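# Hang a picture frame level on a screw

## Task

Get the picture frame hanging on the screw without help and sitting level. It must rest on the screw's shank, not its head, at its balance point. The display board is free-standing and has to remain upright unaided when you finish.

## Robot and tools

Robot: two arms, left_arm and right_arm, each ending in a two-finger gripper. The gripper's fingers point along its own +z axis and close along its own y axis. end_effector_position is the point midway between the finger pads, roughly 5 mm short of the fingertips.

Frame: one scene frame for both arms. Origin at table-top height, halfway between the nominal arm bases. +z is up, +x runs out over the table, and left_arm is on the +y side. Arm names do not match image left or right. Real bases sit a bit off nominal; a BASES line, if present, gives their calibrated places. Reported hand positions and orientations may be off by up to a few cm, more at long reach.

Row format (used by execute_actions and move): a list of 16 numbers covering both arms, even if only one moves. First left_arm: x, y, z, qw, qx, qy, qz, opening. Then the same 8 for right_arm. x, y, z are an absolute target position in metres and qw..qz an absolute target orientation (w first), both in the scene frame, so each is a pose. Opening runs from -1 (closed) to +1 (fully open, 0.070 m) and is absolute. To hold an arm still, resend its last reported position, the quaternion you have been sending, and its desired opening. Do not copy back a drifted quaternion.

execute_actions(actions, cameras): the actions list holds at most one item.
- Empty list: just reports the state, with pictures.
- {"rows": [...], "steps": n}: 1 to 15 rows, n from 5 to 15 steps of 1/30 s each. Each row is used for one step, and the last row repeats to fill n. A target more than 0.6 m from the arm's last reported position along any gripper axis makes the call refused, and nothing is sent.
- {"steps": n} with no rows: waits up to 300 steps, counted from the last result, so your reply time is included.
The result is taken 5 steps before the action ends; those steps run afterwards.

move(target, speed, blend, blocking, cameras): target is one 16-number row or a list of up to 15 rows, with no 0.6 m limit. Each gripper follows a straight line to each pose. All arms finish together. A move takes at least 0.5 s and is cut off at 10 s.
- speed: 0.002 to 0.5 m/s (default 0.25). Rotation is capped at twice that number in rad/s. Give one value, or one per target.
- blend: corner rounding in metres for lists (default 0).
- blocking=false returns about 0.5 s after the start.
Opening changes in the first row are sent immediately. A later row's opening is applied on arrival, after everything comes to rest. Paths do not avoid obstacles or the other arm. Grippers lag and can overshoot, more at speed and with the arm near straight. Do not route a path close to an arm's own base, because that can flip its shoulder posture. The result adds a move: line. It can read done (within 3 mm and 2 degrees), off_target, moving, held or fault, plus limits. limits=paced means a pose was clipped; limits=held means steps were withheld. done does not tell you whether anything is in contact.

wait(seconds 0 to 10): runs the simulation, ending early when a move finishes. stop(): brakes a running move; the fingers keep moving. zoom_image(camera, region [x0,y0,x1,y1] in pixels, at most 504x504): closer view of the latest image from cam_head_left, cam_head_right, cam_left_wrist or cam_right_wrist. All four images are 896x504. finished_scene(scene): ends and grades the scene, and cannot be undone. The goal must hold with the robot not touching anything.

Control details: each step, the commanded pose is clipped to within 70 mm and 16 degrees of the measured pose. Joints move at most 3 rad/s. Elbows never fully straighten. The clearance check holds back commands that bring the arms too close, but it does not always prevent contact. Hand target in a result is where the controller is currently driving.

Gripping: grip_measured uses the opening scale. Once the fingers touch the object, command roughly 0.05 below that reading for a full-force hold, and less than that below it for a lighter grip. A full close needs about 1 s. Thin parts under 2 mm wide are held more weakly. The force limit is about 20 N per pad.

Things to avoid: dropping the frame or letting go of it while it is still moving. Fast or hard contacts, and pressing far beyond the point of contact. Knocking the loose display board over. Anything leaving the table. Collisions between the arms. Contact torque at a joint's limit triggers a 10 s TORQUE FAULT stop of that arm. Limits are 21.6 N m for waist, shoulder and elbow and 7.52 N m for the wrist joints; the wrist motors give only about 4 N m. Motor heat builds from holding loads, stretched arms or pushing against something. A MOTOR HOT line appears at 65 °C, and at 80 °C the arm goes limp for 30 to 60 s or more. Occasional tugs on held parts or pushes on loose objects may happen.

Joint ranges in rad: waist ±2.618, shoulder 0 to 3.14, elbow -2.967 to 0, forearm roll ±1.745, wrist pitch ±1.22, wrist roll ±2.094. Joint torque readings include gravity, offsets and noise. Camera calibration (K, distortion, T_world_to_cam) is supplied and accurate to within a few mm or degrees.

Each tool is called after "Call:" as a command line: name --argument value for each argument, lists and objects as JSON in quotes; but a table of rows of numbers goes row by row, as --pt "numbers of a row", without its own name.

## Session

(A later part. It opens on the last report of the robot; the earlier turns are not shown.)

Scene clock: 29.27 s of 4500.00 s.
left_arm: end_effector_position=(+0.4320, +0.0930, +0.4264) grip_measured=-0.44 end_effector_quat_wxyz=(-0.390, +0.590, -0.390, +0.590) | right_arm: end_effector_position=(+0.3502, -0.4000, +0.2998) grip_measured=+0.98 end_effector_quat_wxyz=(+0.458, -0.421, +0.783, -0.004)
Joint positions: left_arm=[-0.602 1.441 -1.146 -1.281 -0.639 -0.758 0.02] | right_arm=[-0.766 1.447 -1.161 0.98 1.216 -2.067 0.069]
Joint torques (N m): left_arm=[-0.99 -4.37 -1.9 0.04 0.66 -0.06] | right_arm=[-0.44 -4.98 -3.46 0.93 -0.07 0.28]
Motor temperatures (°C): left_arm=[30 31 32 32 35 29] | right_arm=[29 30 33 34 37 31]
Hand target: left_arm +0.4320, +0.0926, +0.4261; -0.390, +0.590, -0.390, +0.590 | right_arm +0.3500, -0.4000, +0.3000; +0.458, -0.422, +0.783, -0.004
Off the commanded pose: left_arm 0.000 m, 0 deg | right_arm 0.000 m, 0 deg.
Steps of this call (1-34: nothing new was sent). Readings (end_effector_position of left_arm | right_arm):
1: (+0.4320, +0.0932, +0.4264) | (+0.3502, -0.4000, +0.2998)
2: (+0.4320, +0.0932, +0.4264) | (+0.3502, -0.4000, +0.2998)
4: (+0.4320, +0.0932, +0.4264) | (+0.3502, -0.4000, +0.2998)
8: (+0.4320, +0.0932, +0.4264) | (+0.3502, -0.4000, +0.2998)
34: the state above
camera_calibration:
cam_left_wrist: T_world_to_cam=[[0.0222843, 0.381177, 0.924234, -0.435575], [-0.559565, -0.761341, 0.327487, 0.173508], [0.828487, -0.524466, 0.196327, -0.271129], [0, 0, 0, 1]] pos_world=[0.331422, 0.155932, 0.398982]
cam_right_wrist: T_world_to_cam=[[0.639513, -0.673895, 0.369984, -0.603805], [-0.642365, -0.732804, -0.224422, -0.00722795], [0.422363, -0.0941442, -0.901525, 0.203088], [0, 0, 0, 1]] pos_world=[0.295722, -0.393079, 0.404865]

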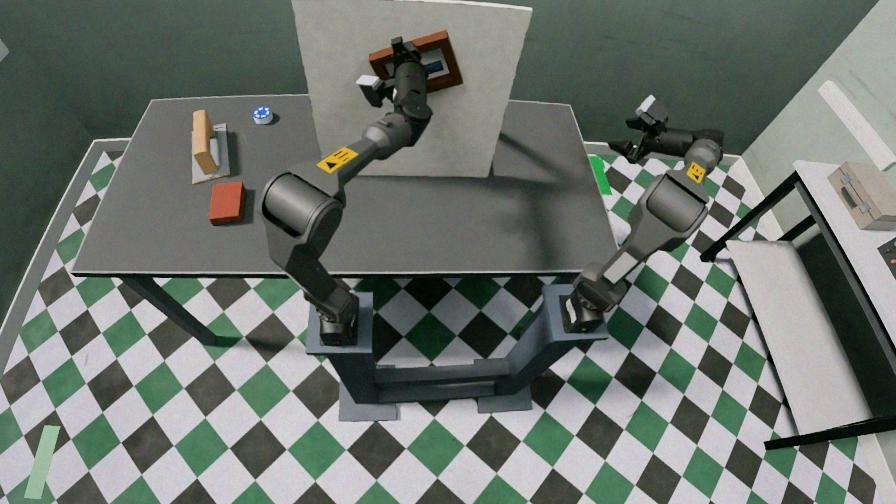

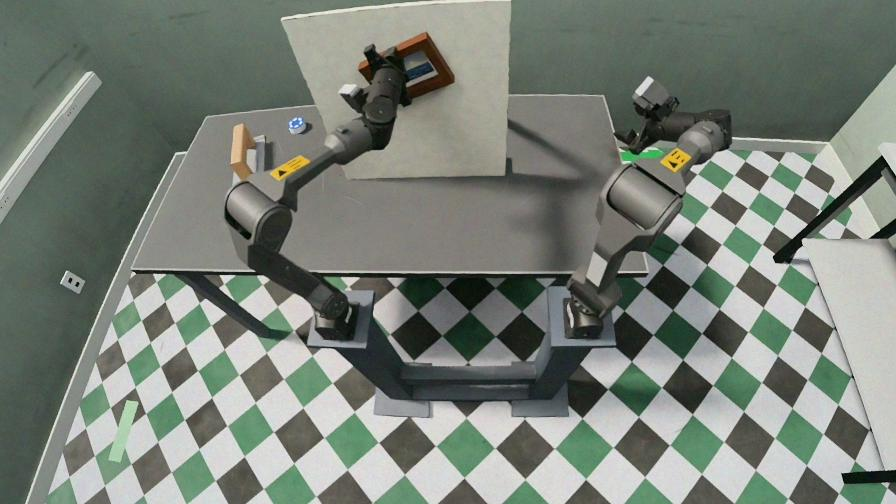

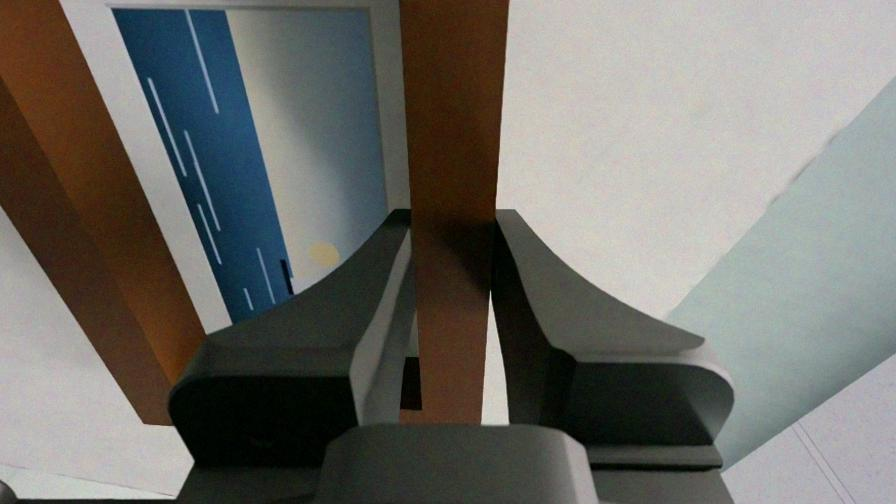

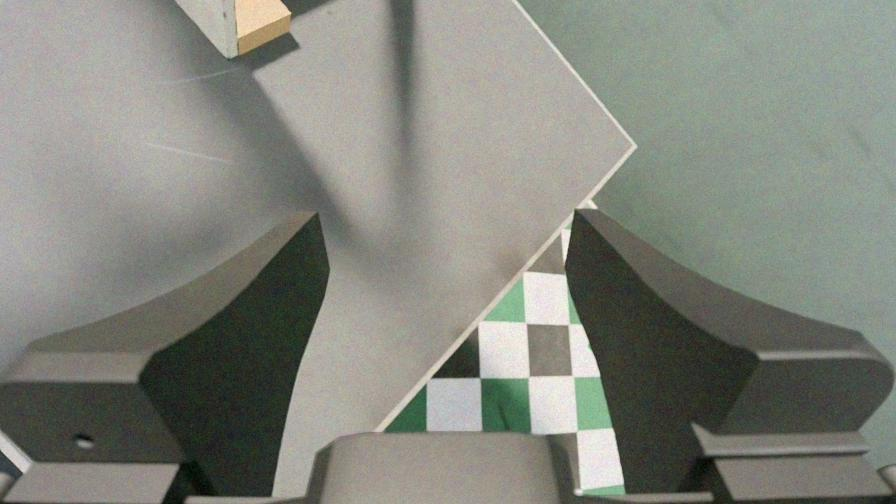

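Call:
move --target '[0.432, 0.0930, 0.4324, 0.390, -0.590, 0.390, -0.590, -0.5, 0.35, -0.40, 0.30, 0.458, -0.422, 0.783, -0.004, 0.98]' --speed 0.02 --cameras '["all"]'

Scene clock: 32.93 s of 4500.00 s.
left_arm: end_effector_position=(+0.4325, +0.0918, +0.4303) grip_measured=-0.45 end_effector_quat_wxyz=(-0.389, +0.590, -0.392, +0.589) | right_arm: end_effector_position=(+0.3502, -0.4000, +0.2998) grip_measured=+0.98 end_effector_quat_wxyz=(+0.458, -0.421, +0.783, -0.004)
Joint positions: left_arm=[-0.602 1.441 -1.166 -1.314 -0.627 -0.717 0.019] | right_arm=[-0.766 1.447 -1.161 0.98 1.216 -2.067 0.069]
Joint torques (N m): left_arm=[-0.28 -7.32 -4.81 1.09 -0.97 -0.07] | right_arm=[-0.41 -4.88 -3.45 0.91 -0.05 0.25]
Motor temperatures (°C): left_arm=[30 31 32 32 35 29] | right_arm=[29 30 33 34 37 31]
Hand target: left_arm +0.4320, +0.0930, +0.4324; -0.390, +0.590, -0.390, +0.590 | right_arm +0.3500, -0.4000, +0.3000; +0.458, -0.422, +0.783, -0.004
Off the commanded pose: left_arm 0.002 m, 0 deg | right_arm 0.000 m, 0 deg.
joint sent to its limit (right arm) — joint 5 (wrist pitch), upper limit.
Kept back: nothing.
move: done
camera_calibration:
cam_left_wrist: T_world_to_cam=[[0.028937, 0.379298, 0.924822, -0.441711], [-0.56086, -0.759682, 0.329118, 0.171248], [0.827405, -0.528219, 0.19075, -0.269723], [0, 0, 0, 1]] pos_world=[0.331998, 0.155161, 0.403593]
cam_right_wrist: T_world_to_cam=[[0.639513, -0.673895, 0.369984, -0.603805], [-0.642365, -0.732804, -0.224422, -0.00722795], [0.422363, -0.0941442, -0.901525, 0.203088], [0, 0, 0, 1]] pos_world=[0.295722, -0.393079, 0.404865]

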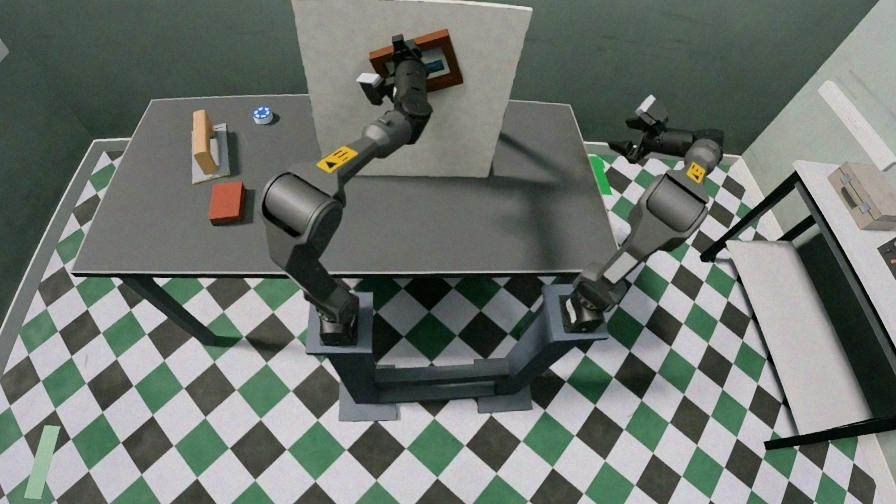

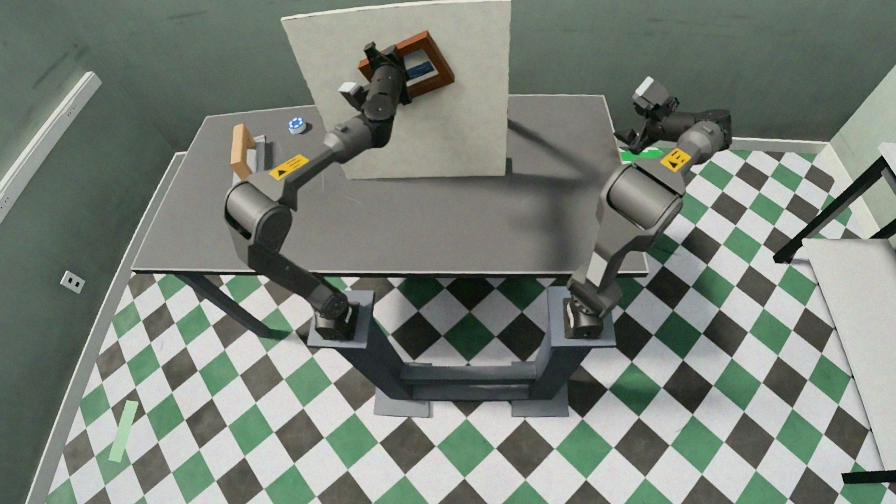

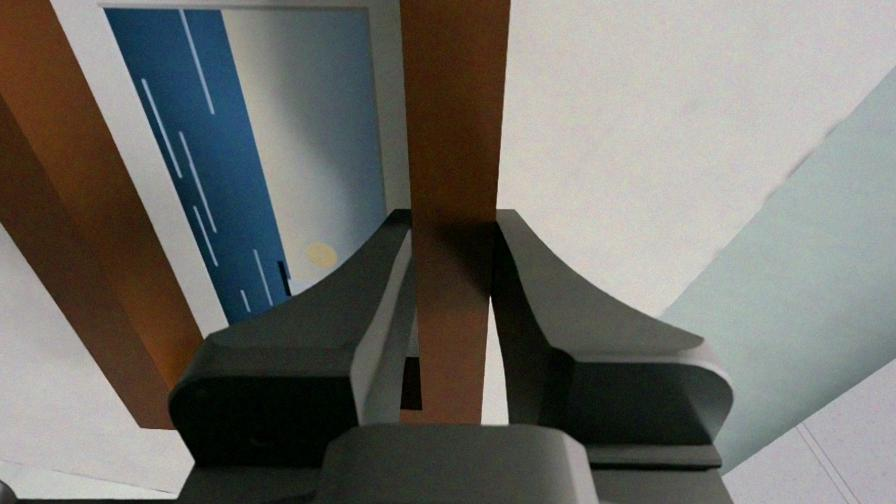

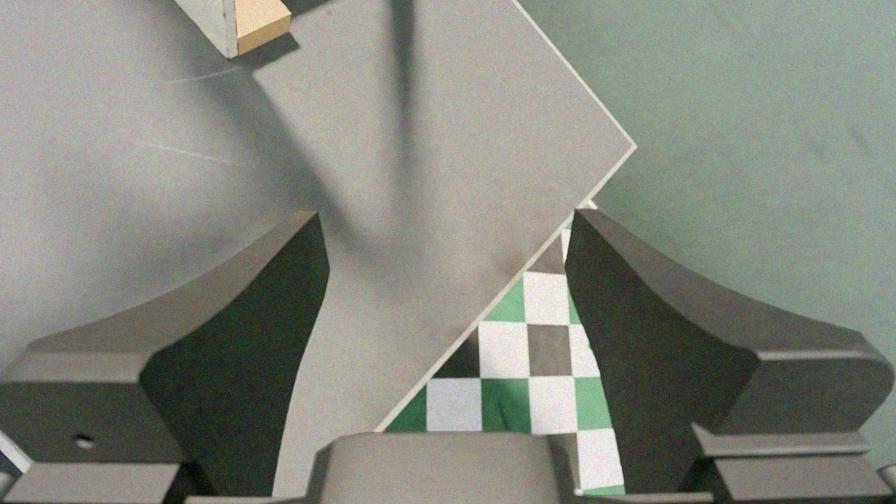

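Call:
execute_actions --actions '[{"steps": 20}]'

Call:
zoom_image --camera "cam_left_wrist" --region '[350, 150, 560, 430]'

Scene clock: 33.60 s of 4500.00 s.
left_arm: end_effector_position=(+0.4319, +0.0925, +0.4325) grip_measured=-0.44 end_effector_quat_wxyz=(-0.390, +0.590, -0.390, +0.590) | right_arm: end_effector_position=(+0.3502, -0.4000, +0.2998) grip_measured=+0.98 end_effector_quat_wxyz=(+0.458, -0.421, +0.783, -0.004)
Joint positions: left_arm=[-0.602 1.439 -1.168 -1.313 -0.629 -0.717 0.019] | right_arm=[-0.766 1.447 -1.161 0.98 1.216 -2.067 0.069]
Joint torques (N m): left_arm=[0.67 -7.44 -4.21 0.76 -0.87 -0.13] | right_arm=[-0.39 -4.79 -3.47 0.91 -0.04 0.25]
Motor temperatures (°C): left_arm=[30 31 32 32 35 29] | right_arm=[29 30 33 34 37 31]
Hand target: left_arm +0.4320, +0.0930, +0.4324; -0.390, +0.590, -0.390, +0.590 | right_arm +0.3500, -0.4000, +0.3000; +0.458, -0.422, +0.783, -0.004
Off the commanded pose: left_arm 0.000 m, 0 deg | right_arm 0.000 m, 0 deg.
Steps of this call (1-20: nothing new was sent). Readings (end_effector_position of left_arm | right_arm):
1: (+0.4325, +0.0918, +0.4303) | (+0.3502, -0.4000, +0.2998)
2: (+0.4325, +0.0918, +0.4307) | (+0.3502, -0.4000, +0.2998)
4: (+0.4325, +0.0919, +0.4309) | (+0.3502, -0.4000, +0.2998)
8: (+0.4323, +0.0923, +0.4317) | (+0.3502, -0.4000, +0.2998)
20: the state above

Scaled by 1.800 from the camera's 896x504 image, which has a finer 1280x720 frame.

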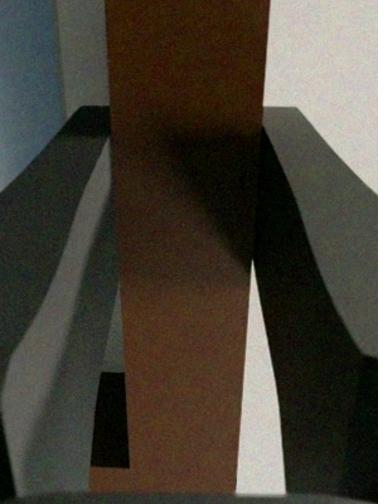

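Call:
move --target '[0.432, 0.0716, 0.4435, 0.4987, -0.5013, 0.4987, -0.5013, -0.5, 0.35, -0.40, 0.30, 0.458, -0.422, 0.783, -0.004, 0.98]' --speed 0.06 --cameras '["all"]'

Scene clock: 37.67 s of 4500.00 s.
left_arm: end_effector_position=(+0.4318, +0.0717, +0.4438) grip_measured=-0.45 end_effector_quat_wxyz=(+0.499, -0.501, +0.499, -0.501) | right_arm: end_effector_position=(+0.3502, -0.4000, +0.2998) grip_measured=+0.98 end_effector_quat_wxyz=(+0.458, -0.421, +0.783, -0.004)
Joint positions: left_arm=[-0.667 1.48 -1.255 -1.399 -0.684 -0.224 0.019] | right_arm=[-0.766 1.447 -1.161 0.98 1.216 -2.067 0.069]
Joint torques (N m): left_arm=[-0.5 -5.54 -4.58 0.97 -0.55 -0.12] | right_arm=[-0.36 -4.6 -3.52 0.9 -0.03 0.21]
Motor temperatures (°C): left_arm=[30 31 32 32 35 29] | right_arm=[29 30 33 34 37 31]
Hand target: left_arm +0.4320, +0.0716, +0.4435; +0.499, -0.501, +0.499, -0.501 | right_arm +0.3500, -0.4000, +0.3000; +0.458, -0.422, +0.783, -0.004
Off the commanded pose: left_arm 0.000 m, 0 deg | right_arm 0.000 m, 0 deg.
joint sent to its limit (right arm) — joint 5 (wrist pitch), upper limit.
Kept back: nothing.
move: done
camera_calibration:
cam_left_wrist: T_world_to_cam=[[0.0227184, -0.00681201, 0.999719, -0.449469], [-0.560417, -0.828181, 0.00709219, 0.298832], [0.827899, -0.56042, -0.0226325, -0.18558], [0, 0, 0, 1]] pos_world=[0.331324, 0.140422, 0.443023]
cam_right_wrist: T_world_to_cam=[[0.639513, -0.673895, 0.369984, -0.603805], [-0.642365, -0.732804, -0.224422, -0.00722795], [0.422363, -0.0941442, -0.901525, 0.203088], [0, 0, 0, 1]] pos_world=[0.295722, -0.393079, 0.404865]

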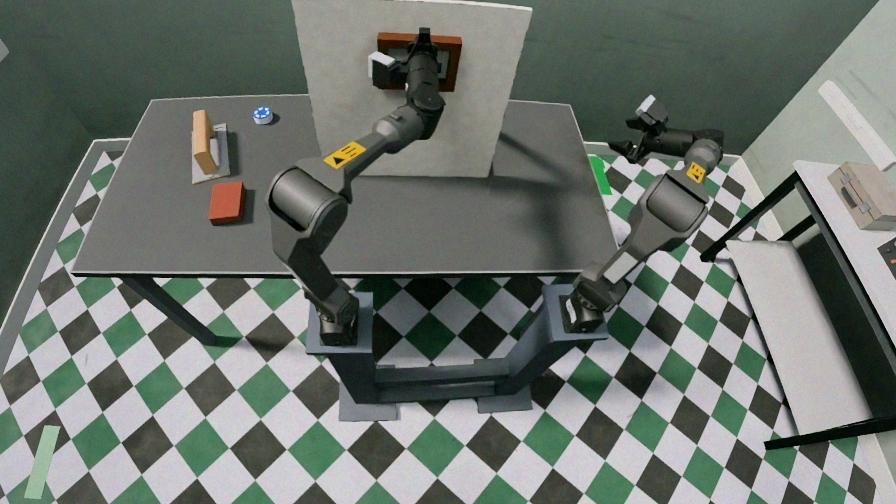

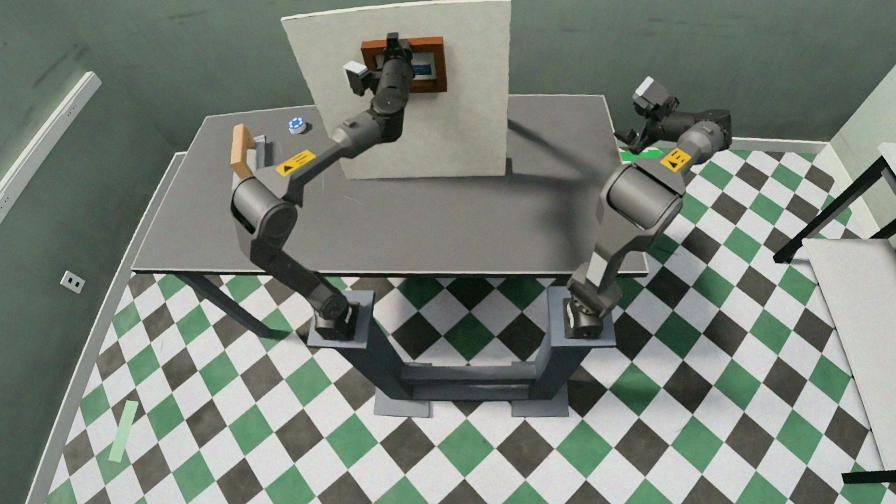

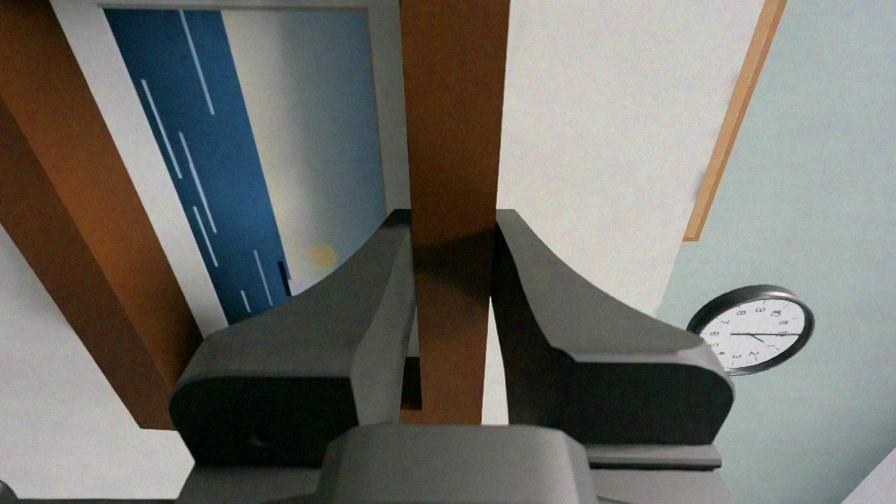

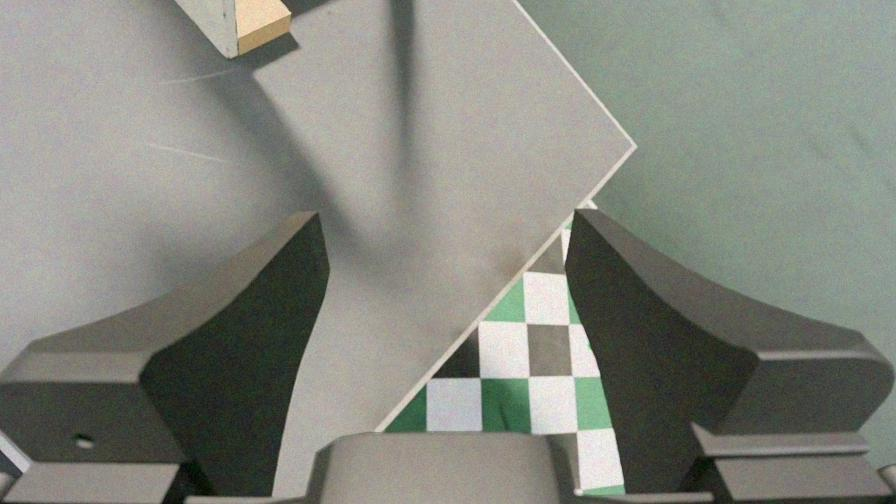

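Call:
move --target '[0.432, 0.0716, 0.4390, 0.4987, -0.5013, 0.4987, -0.5013, -0.5, 0.35, -0.40, 0.30, 0.458, -0.422, 0.783, -0.004, 0.98]' --speed 0.015 --cameras '[]'

Call:
execute_actions --actions '[{"steps": 20}]'

Call:
move --target '[0.432, 0.0716, 0.4375, 0.4987, -0.5013, 0.4987, -0.5013, -0.5, 0.35, -0.40, 0.30, 0.458, -0.422, 0.783, -0.004, 0.98]' --speed 0.01 --cameras '[]'

Call:
execute_actions --actions '[{"steps": 20}]'

Scene clock: 38.70 s of 4500.00 s.
left_arm: end_effector_position=(+0.4320, +0.0715, +0.4389) grip_measured=-0.45 end_effector_quat_wxyz=(+0.498, -0.501, +0.499, -0.501) | right_arm: end_effector_position=(+0.3502, -0.4000, +0.2998) grip_measured=+0.98 end_effector_quat_wxyz=(+0.458, -0.421, +0.783, -0.004)
Joint positions: left_arm=[-0.667 1.481 -1.238 -1.378 -0.687 -0.253 0.019] | right_arm=[-0.766 1.447 -1.161 0.98 1.216 -2.067 0.069]
Joint torques (N m): left_arm=[0.48 -6.01 -3.59 0.97 -0.79 0.02] | right_arm=[-0.31 -4.53 -3.5 0.9 -0.02 0.21]
Motor temperatures (°C): left_arm=[30 31 32 32 35 29] | right_arm=[29 30 33 34 37 31]
Hand target: left_arm +0.4320, +0.0716, +0.4390; +0.499, -0.501, +0.499, -0.501 | right_arm +0.3500, -0.4000, +0.3000; +0.458, -0.422, +0.783, -0.004
Off the commanded pose: left_arm 0.000 m, 0 deg | right_arm 0.000 m, 0 deg.
joint sent to its limit (right arm) — joint 5 (wrist pitch), upper limit.
Kept back: nothing.
move: done
No camera images: "cameras" was empty.

Scene clock: 39.37 s of 4500.00 s.
left_arm: end_effector_position=(+0.4320, +0.0717, +0.4390) grip_measured=-0.45 end_effector_quat_wxyz=(+0.499, -0.501, +0.499, -0.501) | right_arm: end_effector_position=(+0.3502, -0.4000, +0.2998) grip_measured=+0.98 end_effector_quat_wxyz=(+0.458, -0.421, +0.783, -0.004)
Joint positions: left_arm=[-0.667 1.481 -1.238 -1.378 -0.688 -0.253 0.019] | right_arm=[-0.766 1.447 -1.161 0.98 1.216 -2.067 0.069]
Joint torques (N m): left_arm=[0.52 -6.57 -3.73 0.82 -0.75 0.12] | right_arm=[-0.35 -4.49 -3.54 0.89 -0.02 0.2]
Motor temperatures (°C): left_arm=[30 31 32 32 35 29] | right_arm=[29 30 33 34 37 31]
Hand target: left_arm +0.4320, +0.0716, +0.4390; +0.499, -0.501, +0.499, -0.501 | right_arm +0.3500, -0.4000, +0.3000; +0.458, -0.422, +0.783, -0.004
Off the commanded pose: left_arm 0.000 m, 0 deg | right_arm 0.000 m, 0 deg.
Steps of this call (1-20: nothing new was sent). Readings (end_effector_position of left_arm | right_arm):
1: (+0.4320, +0.0717, +0.4390) | (+0.3502, -0.4000, +0.2998)
2: (+0.4320, +0.0717, +0.4390) | (+0.3502, -0.4000, +0.2998)
4: (+0.4320, +0.0717, +0.4390) | (+0.3502, -0.4000, +0.2998)
8: (+0.4320, +0.0717, +0.4390) | (+0.3502, -0.4000, +0.2998)
20: the state above

Scene clock: 40.07 s of 4500.00 s.
left_arm: end_effector_position=(+0.4320, +0.0717, +0.4379) grip_measured=-0.45 end_effector_quat_wxyz=(+0.499, -0.501, +0.498, -0.502) | right_arm: end_effector_position=(+0.3502, -0.4000, +0.2998) grip_measured=+0.98 end_effector_quat_wxyz=(+0.458, -0.421, +0.783, -0.004)
Joint positions: left_arm=[-0.667 1.481 -1.233 -1.371 -0.689 -0.262 0.019] | right_arm=[-0.766 1.447 -1.161 0.98 1.216 -2.067 0.069]
Joint torques (N m): left_arm=[0.49 -6.65 -3.49 1.06 -0.78 -0.06] | right_arm=[-0.32 -4.52 -3.52 0.9 -0.01 0.2]
Motor temperatures (°C): left_arm=[30 31 32 32 35 29] | right_arm=[29 30 33 34 37 31]
Hand target: left_arm +0.4320, +0.0716, +0.4375; +0.499, -0.501, +0.499, -0.501 | right_arm +0.3500, -0.4000, +0.3000; +0.458, -0.422, +0.783, -0.004
Off the commanded pose: left_arm 0.000 m, 0 deg | right_arm 0.000 m, 0 deg.
joint sent to its limit (right arm) — joint 5 (wrist pitch), upper limit.
Kept back: nothing.
move: done
No camera images: "cameras" was empty.

Scene clock: 40.73 s of 4500.00 s.
left_arm: end_effector_position=(+0.4320, +0.0717, +0.4379) grip_measured=-0.45 end_effector_quat_wxyz=(+0.499, -0.501, +0.498, -0.502) | right_arm: end_effector_position=(+0.3502, -0.4000, +0.2998) grip_measured=+0.98 end_effector_quat_wxyz=(+0.458, -0.421, +0.783, -0.004)
Joint positions: left_arm=[-0.667 1.481 -1.233 -1.371 -0.689 -0.262 0.019] | right_arm=[-0.766 1.447 -1.161 0.98 1.216 -2.067 0.069]
Joint torques (N m): left_arm=[0.51 -6.69 -3.56 1.02 -0.75 -0.04] | right_arm=[-0.33 -4.46 -3.5 0.9 -0.01 0.2]
Motor temperatures (°C): left_arm=[30 31 32 32 35 29] | right_arm=[29 30 33 34 37 31]
Hand target: left_arm +0.4320, +0.0716, +0.4375; +0.499, -0.501, +0.499, -0.501 | right_arm +0.3500, -0.4000, +0.3000; +0.458, -0.422, +0.783, -0.004
Off the commanded pose: left_arm 0.000 m, 0 deg | right_arm 0.000 m, 0 deg.
Steps of this call (1-20: nothing new was sent). Readings (end_effector_position of left_arm | right_arm):
1: (+0.4320, +0.0717, +0.4379) | (+0.3502, -0.4000, +0.2998)
2: (+0.4320, +0.0717, +0.4379) | (+0.3502, -0.4000, +0.2998)
4: (+0.4320, +0.0717, +0.4379) | (+0.3502, -0.4000, +0.2998)
8: (+0.4320, +0.0717, +0.4379) | (+0.3502, -0.4000, +0.2998)
20: the state above

Call:
move --target '[0.432, 0.0716, 0.4360, 0.4987, -0.5013, 0.4987, -0.5013, -0.5, 0.35, -0.40, 0.30, 0.458, -0.422, 0.783, -0.004, 0.98]' --speed 0.01 --cameras '[]'

Call:
execute_actions --actions '[{"steps": 15}]'

Call:
move --target '[0.432, 0.0716, 0.4345, 0.4987, -0.5013, 0.4987, -0.5013, -0.5, 0.35, -0.40, 0.30, 0.458, -0.422, 0.783, -0.004, 0.98]' --speed 0.01 --cameras '[]'

Call:
execute_actions --actions '[{"steps": 15}]'

Scene clock: 41.70 s of 4500.00 s.
left_arm: end_effector_position=(+0.4319, +0.0717, +0.4363) grip_measured=-0.45 end_effector_quat_wxyz=(+0.499, -0.501, +0.499, -0.502) | right_arm: end_effector_position=(+0.3502, -0.4000, +0.2998) grip_measured=+0.98 end_effector_quat_wxyz=(+0.458, -0.421, +0.783, -0.004)
Joint positions: left_arm=[-0.667 1.481 -1.227 -1.364 -0.69 -0.27 0.019] | right_arm=[-0.766 1.447 -1.161 0.98 1.216 -2.067 0.069]
Joint torques (N m): left_arm=[0.25 -6.58 -3.53 1.04 -0.75 -0.06] | right_arm=[-0.34 -4.45 -3.51 0.89 -0.01 0.19]
Motor temperatures (°C): left_arm=[30 31 32 32 35 29] | right_arm=[29 30 33 34 37 31]
Hand target: left_arm +0.4320, +0.0716, +0.4360; +0.499, -0.501, +0.499, -0.501 | right_arm +0.3500, -0.4000, +0.3000; +0.458, -0.422, +0.783, -0.004
Off the commanded pose: left_arm 0.000 m, 0 deg | right_arm 0.000 m, 0 deg.
joint sent to its limit (right arm) — joint 5 (wrist pitch), upper limit.
Kept back: nothing.
move: done
No camera images: "cameras" was empty.

Scene clock: 42.20 s of 4500.00 s.
left_arm: end_effector_position=(+0.4319, +0.0717, +0.4363) grip_measured=-0.45 end_effector_quat_wxyz=(+0.499, -0.501, +0.499, -0.502) | right_arm: end_effector_position=(+0.3502, -0.4000, +0.2998) grip_measured=+0.98 end_effector_quat_wxyz=(+0.458, -0.421, +0.783, -0.004)
Joint positions: left_arm=[-0.667 1.481 -1.227 -1.364 -0.69 -0.27 0.019] | right_arm=[-0.766 1.447 -1.161 0.98 1.216 -2.067 0.069]
Joint torques (N m): left_arm=[0.29 -6.18 -3.66 0.99 -0.76 0.01] | right_arm=[-0.35 -4.44 -3.56 0.88 -0.01 0.19]
Motor temperatures (°C): left_arm=[30 31 32 32 35 29] | right_arm=[29 30 33 34 37 31]
Hand target: left_arm +0.4320, +0.0716, +0.4360; +0.499, -0.501, +0.499, -0.501 | right_arm +0.3500, -0.4000, +0.3000; +0.458, -0.422, +0.783, -0.004
Off the commanded pose: left_arm 0.000 m, 0 deg | right_arm 0.000 m, 0 deg.
Steps of this call (1-15: nothing new was sent). Readings (end_effector_position of left_arm | right_arm):
1: (+0.4319, +0.0717, +0.4363) | (+0.3502, -0.4000, +0.2998)
2: (+0.4319, +0.0717, +0.4363) | (+0.3502, -0.4000, +0.2998)
4: (+0.4319, +0.0717, +0.4363) | (+0.3502, -0.4000, +0.2998)
8: (+0.4319, +0.0717, +0.4363) | (+0.3502, -0.4000, +0.2998)
15: the state above

Scene clock: 42.90 s of 4500.00 s.
left_arm: end_effector_position=(+0.4320, +0.0717, +0.4349) grip_measured=-0.45 end_effector_quat_wxyz=(+0.499, -0.501, +0.498, -0.501) | right_arm: end_effector_position=(+0.3502, -0.4000, +0.2998) grip_measured=+0.98 end_effector_quat_wxyz=(+0.458, -0.421, +0.783, -0.004)
Joint positions: left_arm=[-0.667 1.482 -1.222 -1.357 -0.692 -0.28 0.019] | right_arm=[-0.766 1.447 -1.161 0.98 1.216 -2.067 0.069]
Joint torques (N m): left_arm=[0.24 -5.78 -3.51 1.06 -0.81 -0.03] | right_arm=[-0.33 -4.35 -3.52 0.89 -0.01 0.18]
Motor temperatures (°C): left_arm=[30 31 32 32 35 29] | right_arm=[29 30 33 34 37 31]
Hand target: left_arm +0.4320, +0.0716, +0.4345; +0.499, -0.501, +0.499, -0.501 | right_arm +0.3500, -0.4000, +0.3000; +0.458, -0.422, +0.783, -0.004
Off the commanded pose: left_arm 0.000 m, 0 deg | right_arm 0.000 m, 0 deg.
joint sent to its limit (right arm) — joint 5 (wrist pitch), upper limit.
Kept back: nothing.
move: done
No camera images: "cameras" was empty.

Scene clock: 43.40 s of 4500.00 s.
left_arm: end_effector_position=(+0.4320, +0.0717, +0.4349) grip_measured=-0.45 end_effector_quat_wxyz=(+0.499, -0.501, +0.498, -0.501) | right_arm: end_effector_position=(+0.3502, -0.4000, +0.2998) grip_measured=+0.98 end_effector_quat_wxyz=(+0.458, -0.421, +0.783, -0.004)
Joint positions: left_arm=[-0.667 1.482 -1.222 -1.357 -0.692 -0.28 0.019] | right_arm=[-0.766 1.447 -1.161 0.98 1.216 -2.067 0.069]
Joint torques (N m): left_arm=[0.35 -5.88 -3.55 0.98 -0.8 -0.04] | right_arm=[-0.29 -4.32 -3.5 0.88 0 0.18]
Motor temperatures (°C): left_arm=[30 31 32 32 35 29] | right_arm=[29 30 33 34 37 31]
Hand target: left_arm +0.4320, +0.0716, +0.4345; +0.499, -0.501, +0.499, -0.501 | right_arm +0.3500, -0.4000, +0.3000; +0.458, -0.422, +0.783, -0.004
Off the commanded pose: left_arm 0.000 m, 0 deg | right_arm 0.000 m, 0 deg.
Steps of this call (1-15: nothing new was sent). Readings (end_effector_position of left_arm | right_arm):
1: (+0.4320, +0.0717, +0.4349) | (+0.3502, -0.4000, +0.2998)
2: (+0.4320, +0.0717, +0.4349) | (+0.3502, -0.4000, +0.2998)
4: (+0.4320, +0.0717, +0.4349) | (+0.3502, -0.4000, +0.2998)
8: (+0.4320, +0.0717, +0.4349) | (+0.3502, -0.4000, +0.2998)
15: the state above

Call:
move --target '[0.432, 0.0716, 0.4330, 0.4987, -0.5013, 0.4987, -0.5013, -0.5, 0.35, -0.40, 0.30, 0.458, -0.422, 0.783, -0.004, 0.98]' --speed 0.01 --cameras '[]'

Call:
execute_actions --actions '[{"steps": 15}]'

Scene clock: 44.47 s of 4500.00 s.
left_arm: end_effector_position=(+0.4320, +0.0716, +0.4329) grip_measured=-0.45 end_effector_quat_wxyz=(+0.498, -0.502, +0.499, -0.501) | right_arm: end_effector_position=(+0.3502, -0.4000, +0.2998) grip_measured=+0.98 end_effector_quat_wxyz=(+0.458, -0.421, +0.783, -0.004)
Joint positions: left_arm=[-0.667 1.483 -1.216 -1.351 -0.692 -0.289 0.019] | right_arm=[-0.766 1.447 -1.161 0.98 1.216 -2.067 0.069]
Joint torques (N m): left_arm=[0.39 -5.75 -3.44 1.05 -0.82 -0.04] | right_arm=[-0.3 -4.36 -3.54 0.89 0.01 0.18]
Motor temperatures (°C): left_arm=[30 31 32 32 35 29] | right_arm=[29 30 33 34 37 31]
Hand target: left_arm +0.4320, +0.0716, +0.4330; +0.499, -0.501, +0.499, -0.501 | right_arm +0.3500, -0.4000, +0.3000; +0.458, -0.422, +0.783, -0.004
Off the commanded pose: left_arm 0.000 m, 0 deg | right_arm 0.000 m, 0 deg.
joint sent to its limit (right arm) — joint 5 (wrist pitch), upper limit.
Kept back: nothing.
move: done
No camera images: "cameras" was empty.

Scene clock: 44.97 s of 4500.00 s.
left_arm: end_effector_position=(+0.4320, +0.0716, +0.4329) grip_measured=-0.45 end_effector_quat_wxyz=(+0.498, -0.502, +0.499, -0.501) | right_arm: end_effector_position=(+0.3502, -0.4000, +0.2998) grip_measured=+0.98 end_effector_quat_wxyz=(+0.458, -0.421, +0.783, -0.004)
Joint positions: left_arm=[-0.667 1.483 -1.216 -1.351 -0.692 -0.289 0.019] | right_arm=[-0.766 1.447 -1.161 0.98 1.216 -2.067 0.069]
Joint torques (N m): left_arm=[0.07 -6.07 -3.57 1 -0.82 -0.04] | right_arm=[-0.3 -4.29 -3.54 0.88 0.01 0.17]
Motor temperatures (°C): left_arm=[30 31 32 32 35 29] | right_arm=[29 30 33 34 37 31]
Hand target: left_arm +0.4320, +0.0716, +0.4330; +0.499, -0.501, +0.499, -0.501 | right_arm +0.3500, -0.4000, +0.3000; +0.458, -0.422, +0.783, -0.004
Off the commanded pose: left_arm 0.000 m, 0 deg | right_arm 0.000 m, 0 deg.
Steps of this call (1-15: nothing new was sent). Readings (end_effector_position of left_arm | right_arm):
1: (+0.4320, +0.0716, +0.4329) | (+0.3502, -0.4000, +0.2998)
2: (+0.4320, +0.0716, +0.4329) | (+0.3502, -0.4000, +0.2998)
4: (+0.4320, +0.0716, +0.4329) | (+0.3502, -0.4000, +0.2998)
8: (+0.4320, +0.0716, +0.4329) | (+0.3502, -0.4000, +0.2998)
15: the state above

Call:
move --target '[0.432, 0.0716, 0.4315, 0.4987, -0.5013, 0.4987, -0.5013, -0.5, 0.35, -0.40, 0.30, 0.458, -0.422, 0.783, -0.004, 0.98]' --speed 0.01 --cameras '[]'

Call:
execute_actions --actions '[{"steps": 15}]'

Call:
move --target '[0.432, 0.0716, 0.4300, 0.4987, -0.5013, 0.4987, -0.5013, -0.5, 0.35, -0.40, 0.30, 0.458, -0.422, 0.783, -0.004, 0.98]' --speed 0.01 --cameras '["all"]'

Scene clock: 46.10 s of 4500.00 s.
left_arm: end_effector_position=(+0.4319, +0.0717, +0.4319) grip_measured=-0.45 end_effector_quat_wxyz=(+0.499, -0.501, +0.498, -0.502) | right_arm: end_effector_position=(+0.3502, -0.4000, +0.2998) grip_measured=+0.98 end_effector_quat_wxyz=(+0.458, -0.421, +0.783, -0.004)
Joint positions: left_arm=[-0.667 1.483 -1.211 -1.343 -0.694 -0.298 0.019] | right_arm=[-0.766 1.447 -1.161 0.98 1.216 -2.067 0.069]
Joint torques (N m): left_arm=[-0.11 -5.77 -3.41 1.02 -0.84 -0.06] | right_arm=[-0.28 -4.24 -3.55 0.88 0.01 0.16]
Motor temperatures (°C): left_arm=[30 31 32 32 35 29] | right_arm=[29 30 33 34 37 31]
Hand target: left_arm +0.4320, +0.0716, +0.4315; +0.499, -0.501, +0.499, -0.501 | right_arm +0.3500, -0.4000, +0.3000; +0.458, -0.422, +0.783, -0.004
Off the commanded pose: left_arm 0.000 m, 0 deg | right_arm 0.000 m, 0 deg.
joint sent to its limit (right arm) — joint 5 (wrist pitch), upper limit.
Kept back: nothing.
move: done
No camera images: "cameras" was empty.

Scene clock: 46.60 s of 4500.00 s.
left_arm: end_effector_position=(+0.4319, +0.0717, +0.4319) grip_measured=-0.45 end_effector_quat_wxyz=(+0.499, -0.501, +0.498, -0.502) | right_arm: end_effector_position=(+0.3502, -0.4000, +0.2998) grip_measured=+0.98 end_effector_quat_wxyz=(+0.458, -0.421, +0.783, -0.004)
Joint positions: left_arm=[-0.667 1.483 -1.211 -1.343 -0.694 -0.298 0.019] | right_arm=[-0.766 1.447 -1.161 0.98 1.216 -2.067 0.069]
Joint torques (N m): left_arm=[-0.07 -5.83 -3.61 1 -0.82 0] | right_arm=[-0.31 -4.19 -3.58 0.88 0.01 0.16]
Motor temperatures (°C): left_arm=[30 31 32 32 35 29] | right_arm=[29 30 33 34 37 31]
Hand target: left_arm +0.4320, +0.0716, +0.4315; +0.499, -0.501, +0.499, -0.501 | right_arm +0.3500, -0.4000, +0.3000; +0.458, -0.422, +0.783, -0.004
Off the commanded pose: left_arm 0.000 m, 0 deg | right_arm 0.000 m, 0 deg.
Steps of this call (1-15: nothing new was sent). Readings (end_effector_position of left_arm | right_arm):
1: (+0.4319, +0.0717, +0.4319) | (+0.3502, -0.4000, +0.2998)
2: (+0.4319, +0.0717, +0.4319) | (+0.3502, -0.4000, +0.2998)
4: (+0.4319, +0.0717, +0.4319) | (+0.3502, -0.4000, +0.2998)
8: (+0.4319, +0.0717, +0.4319) | (+0.3502, -0.4000, +0.2998)
15: the state above

Scene clock: 47.30 s of 4500.00 s.
left_arm: end_effector_position=(+0.4320, +0.0716, +0.4299) grip_measured=-0.45 end_effector_quat_wxyz=(+0.499, -0.501, +0.499, -0.501) | right_arm: end_effector_position=(+0.3502, -0.4000, +0.2998) grip_measured=+0.98 end_effector_quat_wxyz=(+0.458, -0.421, +0.783, -0.004)
Joint positions: left_arm=[-0.667 1.484 -1.205 -1.337 -0.695 -0.307 0.019] | right_arm=[-0.766 1.447 -1.161 0.98 1.216 -2.067 0.069]
Joint torques (N m): left_arm=[-0.08 -5.89 -3.36 1.07 -0.88 -0.03] | right_arm=[-0.29 -4.2 -3.55 0.87 0.02 0.15]
Motor temperatures (°C): left_arm=[30 31 32 32 35 29] | right_arm=[29 30 33 34 37 31]
Hand target: left_arm +0.4320, +0.0716, +0.4300; +0.499, -0.501, +0.499, -0.501 | right_arm +0.3500, -0.4000, +0.3000; +0.458, -0.422, +0.783, -0.004
Off the commanded pose: left_arm 0.000 m, 0 deg | right_arm 0.000 m, 0 deg.
joint sent to its limit (right arm) — joint 5 (wrist pitch), upper limit.
Kept back: nothing.
move: done
camera_calibration:
cam_left_wrist: T_world_to_cam=[[0.023787, -0.00593199, 0.999699, -0.43611], [-0.560177, -0.82833, 0.00841379, 0.298307], [0.828031, -0.560209, -0.0230264, -0.185967], [0, 0, 0, 1]] pos_world=[0.331465, 0.140329, 0.429187]
cam_right_wrist: T_world_to_cam=[[0.639513, -0.673895, 0.369984, -0.603805], [-0.642365, -0.732804, -0.224422, -0.00722795], [0.422363, -0.0941442, -0.901525, 0.203088], [0, 0, 0, 1]] pos_world=[0.295722, -0.393079, 0.404865]

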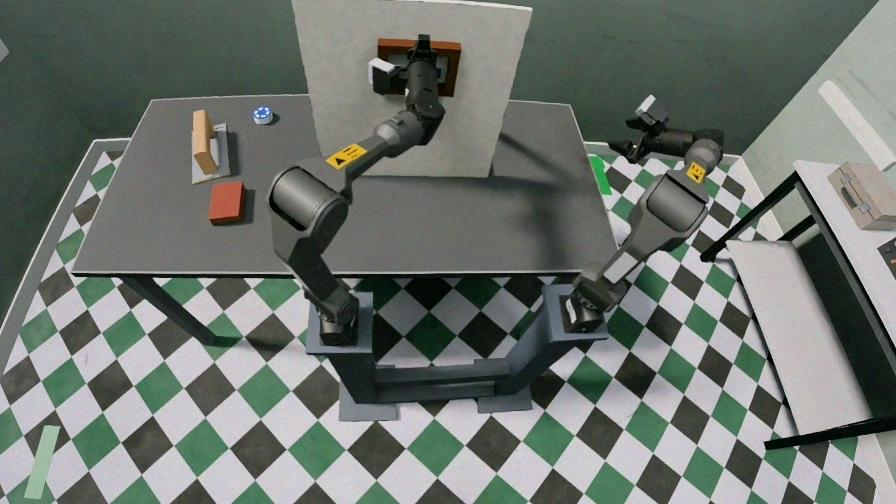

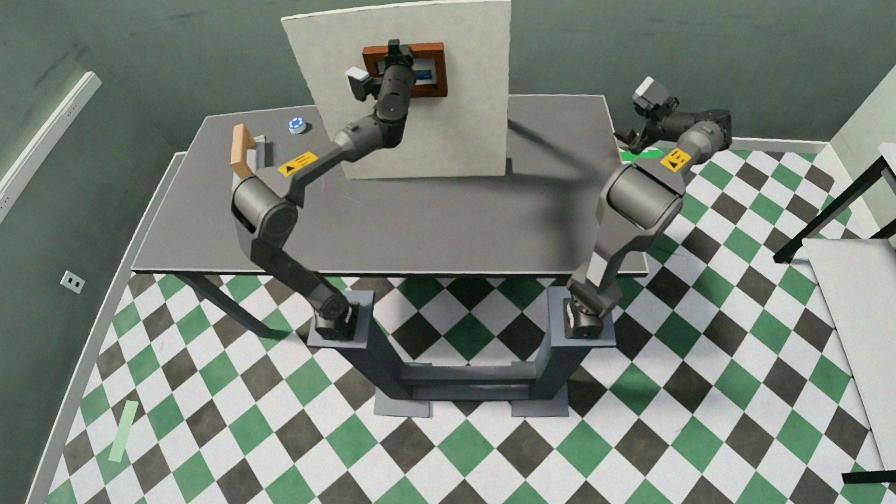

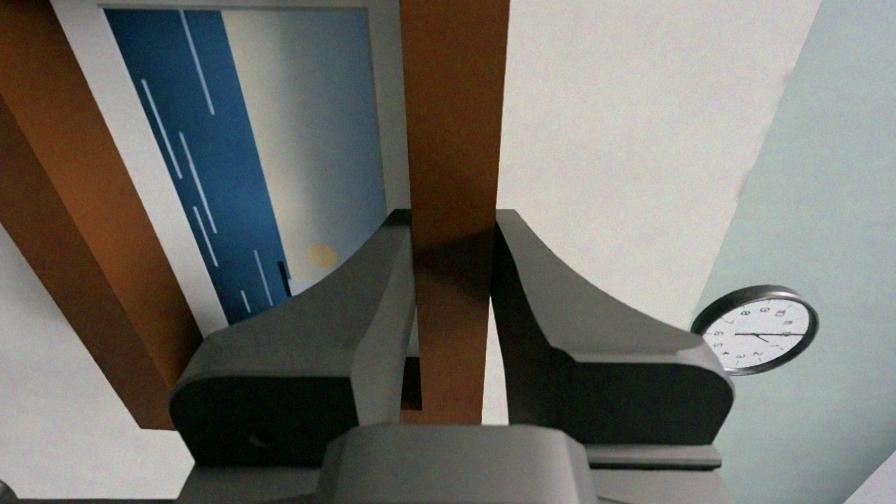

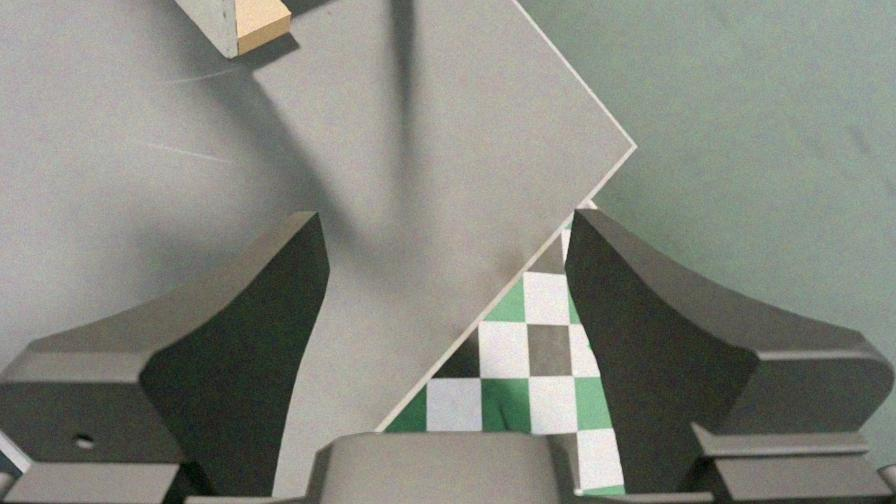

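Call:
move --target '[0.432, 0.0716, 0.4285, 0.4987, -0.5013, 0.4987, -0.5013, -0.5, 0.35, -0.40, 0.30, 0.458, -0.422, 0.783, -0.004, 0.98]' --speed 0.01 --cameras '[]'

Call:
execute_actions --actions '[{"steps": 12}]'

Call:
move --target '[0.432, 0.0716, 0.4270, 0.4987, -0.5013, 0.4987, -0.5013, -0.5, 0.35, -0.40, 0.30, 0.458, -0.422, 0.783, -0.004, 0.98]' --speed 0.01 --cameras '[]'

Call:
execute_actions --actions '[{"steps": 12}]'

Scene clock: 48.83 s of 4500.00 s.
left_arm: end_effector_position=(+0.4319, +0.0718, +0.4291) grip_measured=-0.45 end_effector_quat_wxyz=(+0.499, -0.501, +0.498, -0.502) | right_arm: end_effector_position=(+0.3502, -0.4000, +0.2998) grip_measured=+0.98 end_effector_quat_wxyz=(+0.458, -0.421, +0.783, -0.004)
Joint positions: left_arm=[-0.667 1.484 -1.2 -1.329 -0.697 -0.316 0.019] | right_arm=[-0.766 1.447 -1.161 0.98 1.216 -2.067 0.069]
Joint torques (N m): left_arm=[-0.11 -5.87 -3.19 0.89 -0.81 -0.11] | right_arm=[-0.21 -4.12 -3.61 0.87 0.03 0.14]
Motor temperatures (°C): left_arm=[30 31 32 32 35 29] | right_arm=[29 30 33 34 37 31]
Hand target: left_arm +0.4320, +0.0716, +0.4285; +0.499, -0.501, +0.499, -0.501 | right_arm +0.3500, -0.4000, +0.3000; +0.458, -0.422, +0.783, -0.004
Off the commanded pose: left_arm 0.001 m, 0 deg | right_arm 0.000 m, 0 deg.
joint sent to its limit (right arm) — joint 5 (wrist pitch), upper limit.
Kept back: nothing.
move: done
No camera images: "cameras" was empty.

Scene clock: 49.23 s of 4500.00 s.
left_arm: end_effector_position=(+0.4319, +0.0718, +0.4291) grip_measured=-0.45 end_effector_quat_wxyz=(+0.499, -0.501, +0.498, -0.502) | right_arm: end_effector_position=(+0.3502, -0.4000, +0.2998) grip_measured=+0.98 end_effector_quat_wxyz=(+0.458, -0.421, +0.783, -0.004)
Joint positions: left_arm=[-0.667 1.484 -1.2 -1.329 -0.697 -0.316 0.019] | right_arm=[-0.766 1.447 -1.161 0.98 1.216 -2.067 0.069]
Joint torques (N m): left_arm=[-0.26 -5.96 -3 0.67 -0.73 -0.05] | right_arm=[-0.26 -4.11 -3.56 0.87 0.03 0.14]
Motor temperatures (°C): left_arm=[30 31 32 32 35 29] | right_arm=[29 30 33 34 37 31]
Hand target: left_arm +0.4320, +0.0716, +0.4285; +0.499, -0.501, +0.499, -0.501 | right_arm +0.3500, -0.4000, +0.3000; +0.458, -0.422, +0.783, -0.004
Off the commanded pose: left_arm 0.001 m, 0 deg | right_arm 0.000 m, 0 deg.
Steps of this call (1-12: nothing new was sent). Readings (end_effector_position of left_arm | right_arm):
1: (+0.4319, +0.0718, +0.4291) | (+0.3502, -0.4000, +0.2998)
2: (+0.4319, +0.0718, +0.4291) | (+0.3502, -0.4000, +0.2998)
4: (+0.4319, +0.0718, +0.4291) | (+0.3502, -0.4000, +0.2998)
8: (+0.4319, +0.0718, +0.4291) | (+0.3502, -0.4000, +0.2998)
12: the state above

Scene clock: 49.93 s of 4500.00 s.
left_arm: end_effector_position=(+0.4318, +0.0717, +0.4281) grip_measured=-0.44 end_effector_quat_wxyz=(+0.499, -0.501, +0.498, -0.502) | right_arm: end_effector_position=(+0.3502, -0.4000, +0.2998) grip_measured=+0.98 end_effector_quat_wxyz=(+0.458, -0.421, +0.783, -0.004)
Joint positions: left_arm=[-0.667 1.484 -1.195 -1.321 -0.698 -0.325 0.019] | right_arm=[-0.766 1.447 -1.161 0.98 1.216 -2.067 0.069]
Joint torques (N m): left_arm=[-0.17 -5.02 -1.32 0.02 -0.64 -0.16] | right_arm=[-0.26 -4.07 -3.57 0.85 0.03 0.13]
Motor temperatures (°C): left_arm=[30 31 32 32 35 29] | right_arm=[29 30 33 34 37 31]
Hand target: left_arm +0.4320, +0.0716, +0.4270; +0.499, -0.501, +0.499, -0.501 | right_arm +0.3500, -0.4000, +0.3000; +0.458, -0.422, +0.783, -0.004
Off the commanded pose: left_arm 0.001 m, 0 deg | right_arm 0.000 m, 0 deg.
joint sent to its limit (right arm) — joint 5 (wrist pitch), upper limit.
Kept back: nothing.
move: done
No camera images: "cameras" was empty.

Scene clock: 50.33 s of 4500.00 s.
left_arm: end_effector_position=(+0.4318, +0.0717, +0.4281) grip_measured=-0.44 end_effector_quat_wxyz=(+0.499, -0.501, +0.498, -0.502) | right_arm: end_effector_position=(+0.3502, -0.4000, +0.2998) grip_measured=+0.98 end_effector_quat_wxyz=(+0.458, -0.421, +0.783, -0.004)
Joint positions: left_arm=[-0.667 1.484 -1.195 -1.321 -0.698 -0.325 0.019] | right_arm=[-0.766 1.447 -1.161 0.98 1.216 -2.067 0.069]
Joint torques (N m): left_arm=[-0.21 -4.7 -0.67 -0.35 -0.56 -0.15] | right_arm=[-0.28 -4.05 -3.59 0.86 0.04 0.14]
Motor temperatures (°C): left_arm=[30 31 32 32 35 29] | right_arm=[29 30 33 34 37 31]
Hand target: left_arm +0.4320, +0.0716, +0.4270; +0.499, -0.501, +0.499, -0.501 | right_arm +0.3500, -0.4000, +0.3000; +0.458, -0.422, +0.783, -0.004
Off the commanded pose: left_arm 0.001 m, 0 deg | right_arm 0.000 m, 0 deg.
Steps of this call (1-12: nothing new was sent). Readings (end_effector_position of left_arm | right_arm):
1: (+0.4318, +0.0717, +0.4281) | (+0.3502, -0.4000, +0.2998)
2: (+0.4318, +0.0717, +0.4281) | (+0.3502, -0.4000, +0.2998)
4: (+0.4318, +0.0717, +0.4281) | (+0.3502, -0.4000, +0.2998)
8: (+0.4318, +0.0717, +0.4281) | (+0.3502, -0.4000, +0.2998)
12: the state above

Call:
move --target '[0.432, 0.0716, 0.4283, 0.4987, -0.5013, 0.4987, -0.5013, -0.5, 0.35, -0.40, 0.30, 0.458, -0.422, 0.783, -0.004, 0.98]' --speed 0.01 --cameras '[]'

Call:
execute_actions --actions '[{"steps": 30}]'

Scene clock: 51.70 s of 4500.00 s.
left_arm: end_effector_position=(+0.4318, +0.0720, +0.4279) grip_measured=-0.44 end_effector_quat_wxyz=(+0.499, -0.502, +0.499, -0.501) | right_arm: end_effector_position=(+0.3502, -0.4000, +0.2998) grip_measured=+0.98 end_effector_quat_wxyz=(+0.458, -0.421, +0.783, -0.004)
Joint positions: left_arm=[-0.667 1.484 -1.197 -1.329 -0.698 -0.318 0.019] | right_arm=[-0.766 1.447 -1.161 0.98 1.216 -2.067 0.069]
Joint torques (N m): left_arm=[0.42 -4.14 -2.15 -0.14 -0.3 0.05] | right_arm=[-0.23 -3.98 -3.55 0.86 0.05 0.12]
Motor temperatures (°C): left_arm=[30 31 32 32 35 29] | right_arm=[29 30 33 34 37 31]
Hand target: left_arm +0.4320, +0.0716, +0.4283; +0.499, -0.501, +0.499, -0.501 | right_arm +0.3500, -0.4000, +0.3000; +0.458, -0.422, +0.783, -0.004
Off the commanded pose: left_arm 0.001 m, 0 deg | right_arm 0.000 m, 0 deg.
joint sent to its limit (right arm) — joint 5 (wrist pitch), upper limit.
Kept back: nothing.
move: done
No camera images: "cameras" was empty.

Scene clock: 52.70 s of 4500.00 s.
left_arm: end_effector_position=(+0.4320, +0.0718, +0.4279) grip_measured=-0.44 end_effector_quat_wxyz=(+0.499, -0.502, +0.499, -0.501) | right_arm: end_effector_position=(+0.3502, -0.4000, +0.2998) grip_measured=+0.98 end_effector_quat_wxyz=(+0.458, -0.421, +0.783, -0.004)
Joint positions: left_arm=[-0.667 1.485 -1.198 -1.329 -0.698 -0.318 0.019] | right_arm=[-0.766 1.447 -1.161 0.98 1.216 -2.067 0.069]
Joint torques (N m): left_arm=[0.52 -4.63 -3.08 0.48 -0.53 0.09] | right_arm=[-0.22 -3.96 -3.6 0.86 0.05 0.12]
Motor temperatures (°C): left_arm=[30 31 32 32 35 29] | right_arm=[29 30 33 34 37 31]
Hand target: left_arm +0.4320, +0.0716, +0.4283; +0.499, -0.501, +0.499, -0.501 | right_arm +0.3500, -0.4000, +0.3000; +0.458, -0.422, +0.783, -0.004
Off the commanded pose: left_arm 0.000 m, 0 deg | right_arm 0.000 m, 0 deg.
Steps of this call (1-30: nothing new was sent). Readings (end_effector_position of left_arm | right_arm):
1: (+0.4318, +0.0720, +0.4279) | (+0.3502, -0.4000, +0.2998)
2: (+0.4318, +0.0720, +0.4279) | (+0.3502, -0.4000, +0.2998)
4: (+0.4318, +0.0720, +0.4279) | (+0.3502, -0.4000, +0.2998)
8: (+0.4320, +0.0719, +0.4276) | (+0.3502, -0.4000, +0.2998)
30: the state above


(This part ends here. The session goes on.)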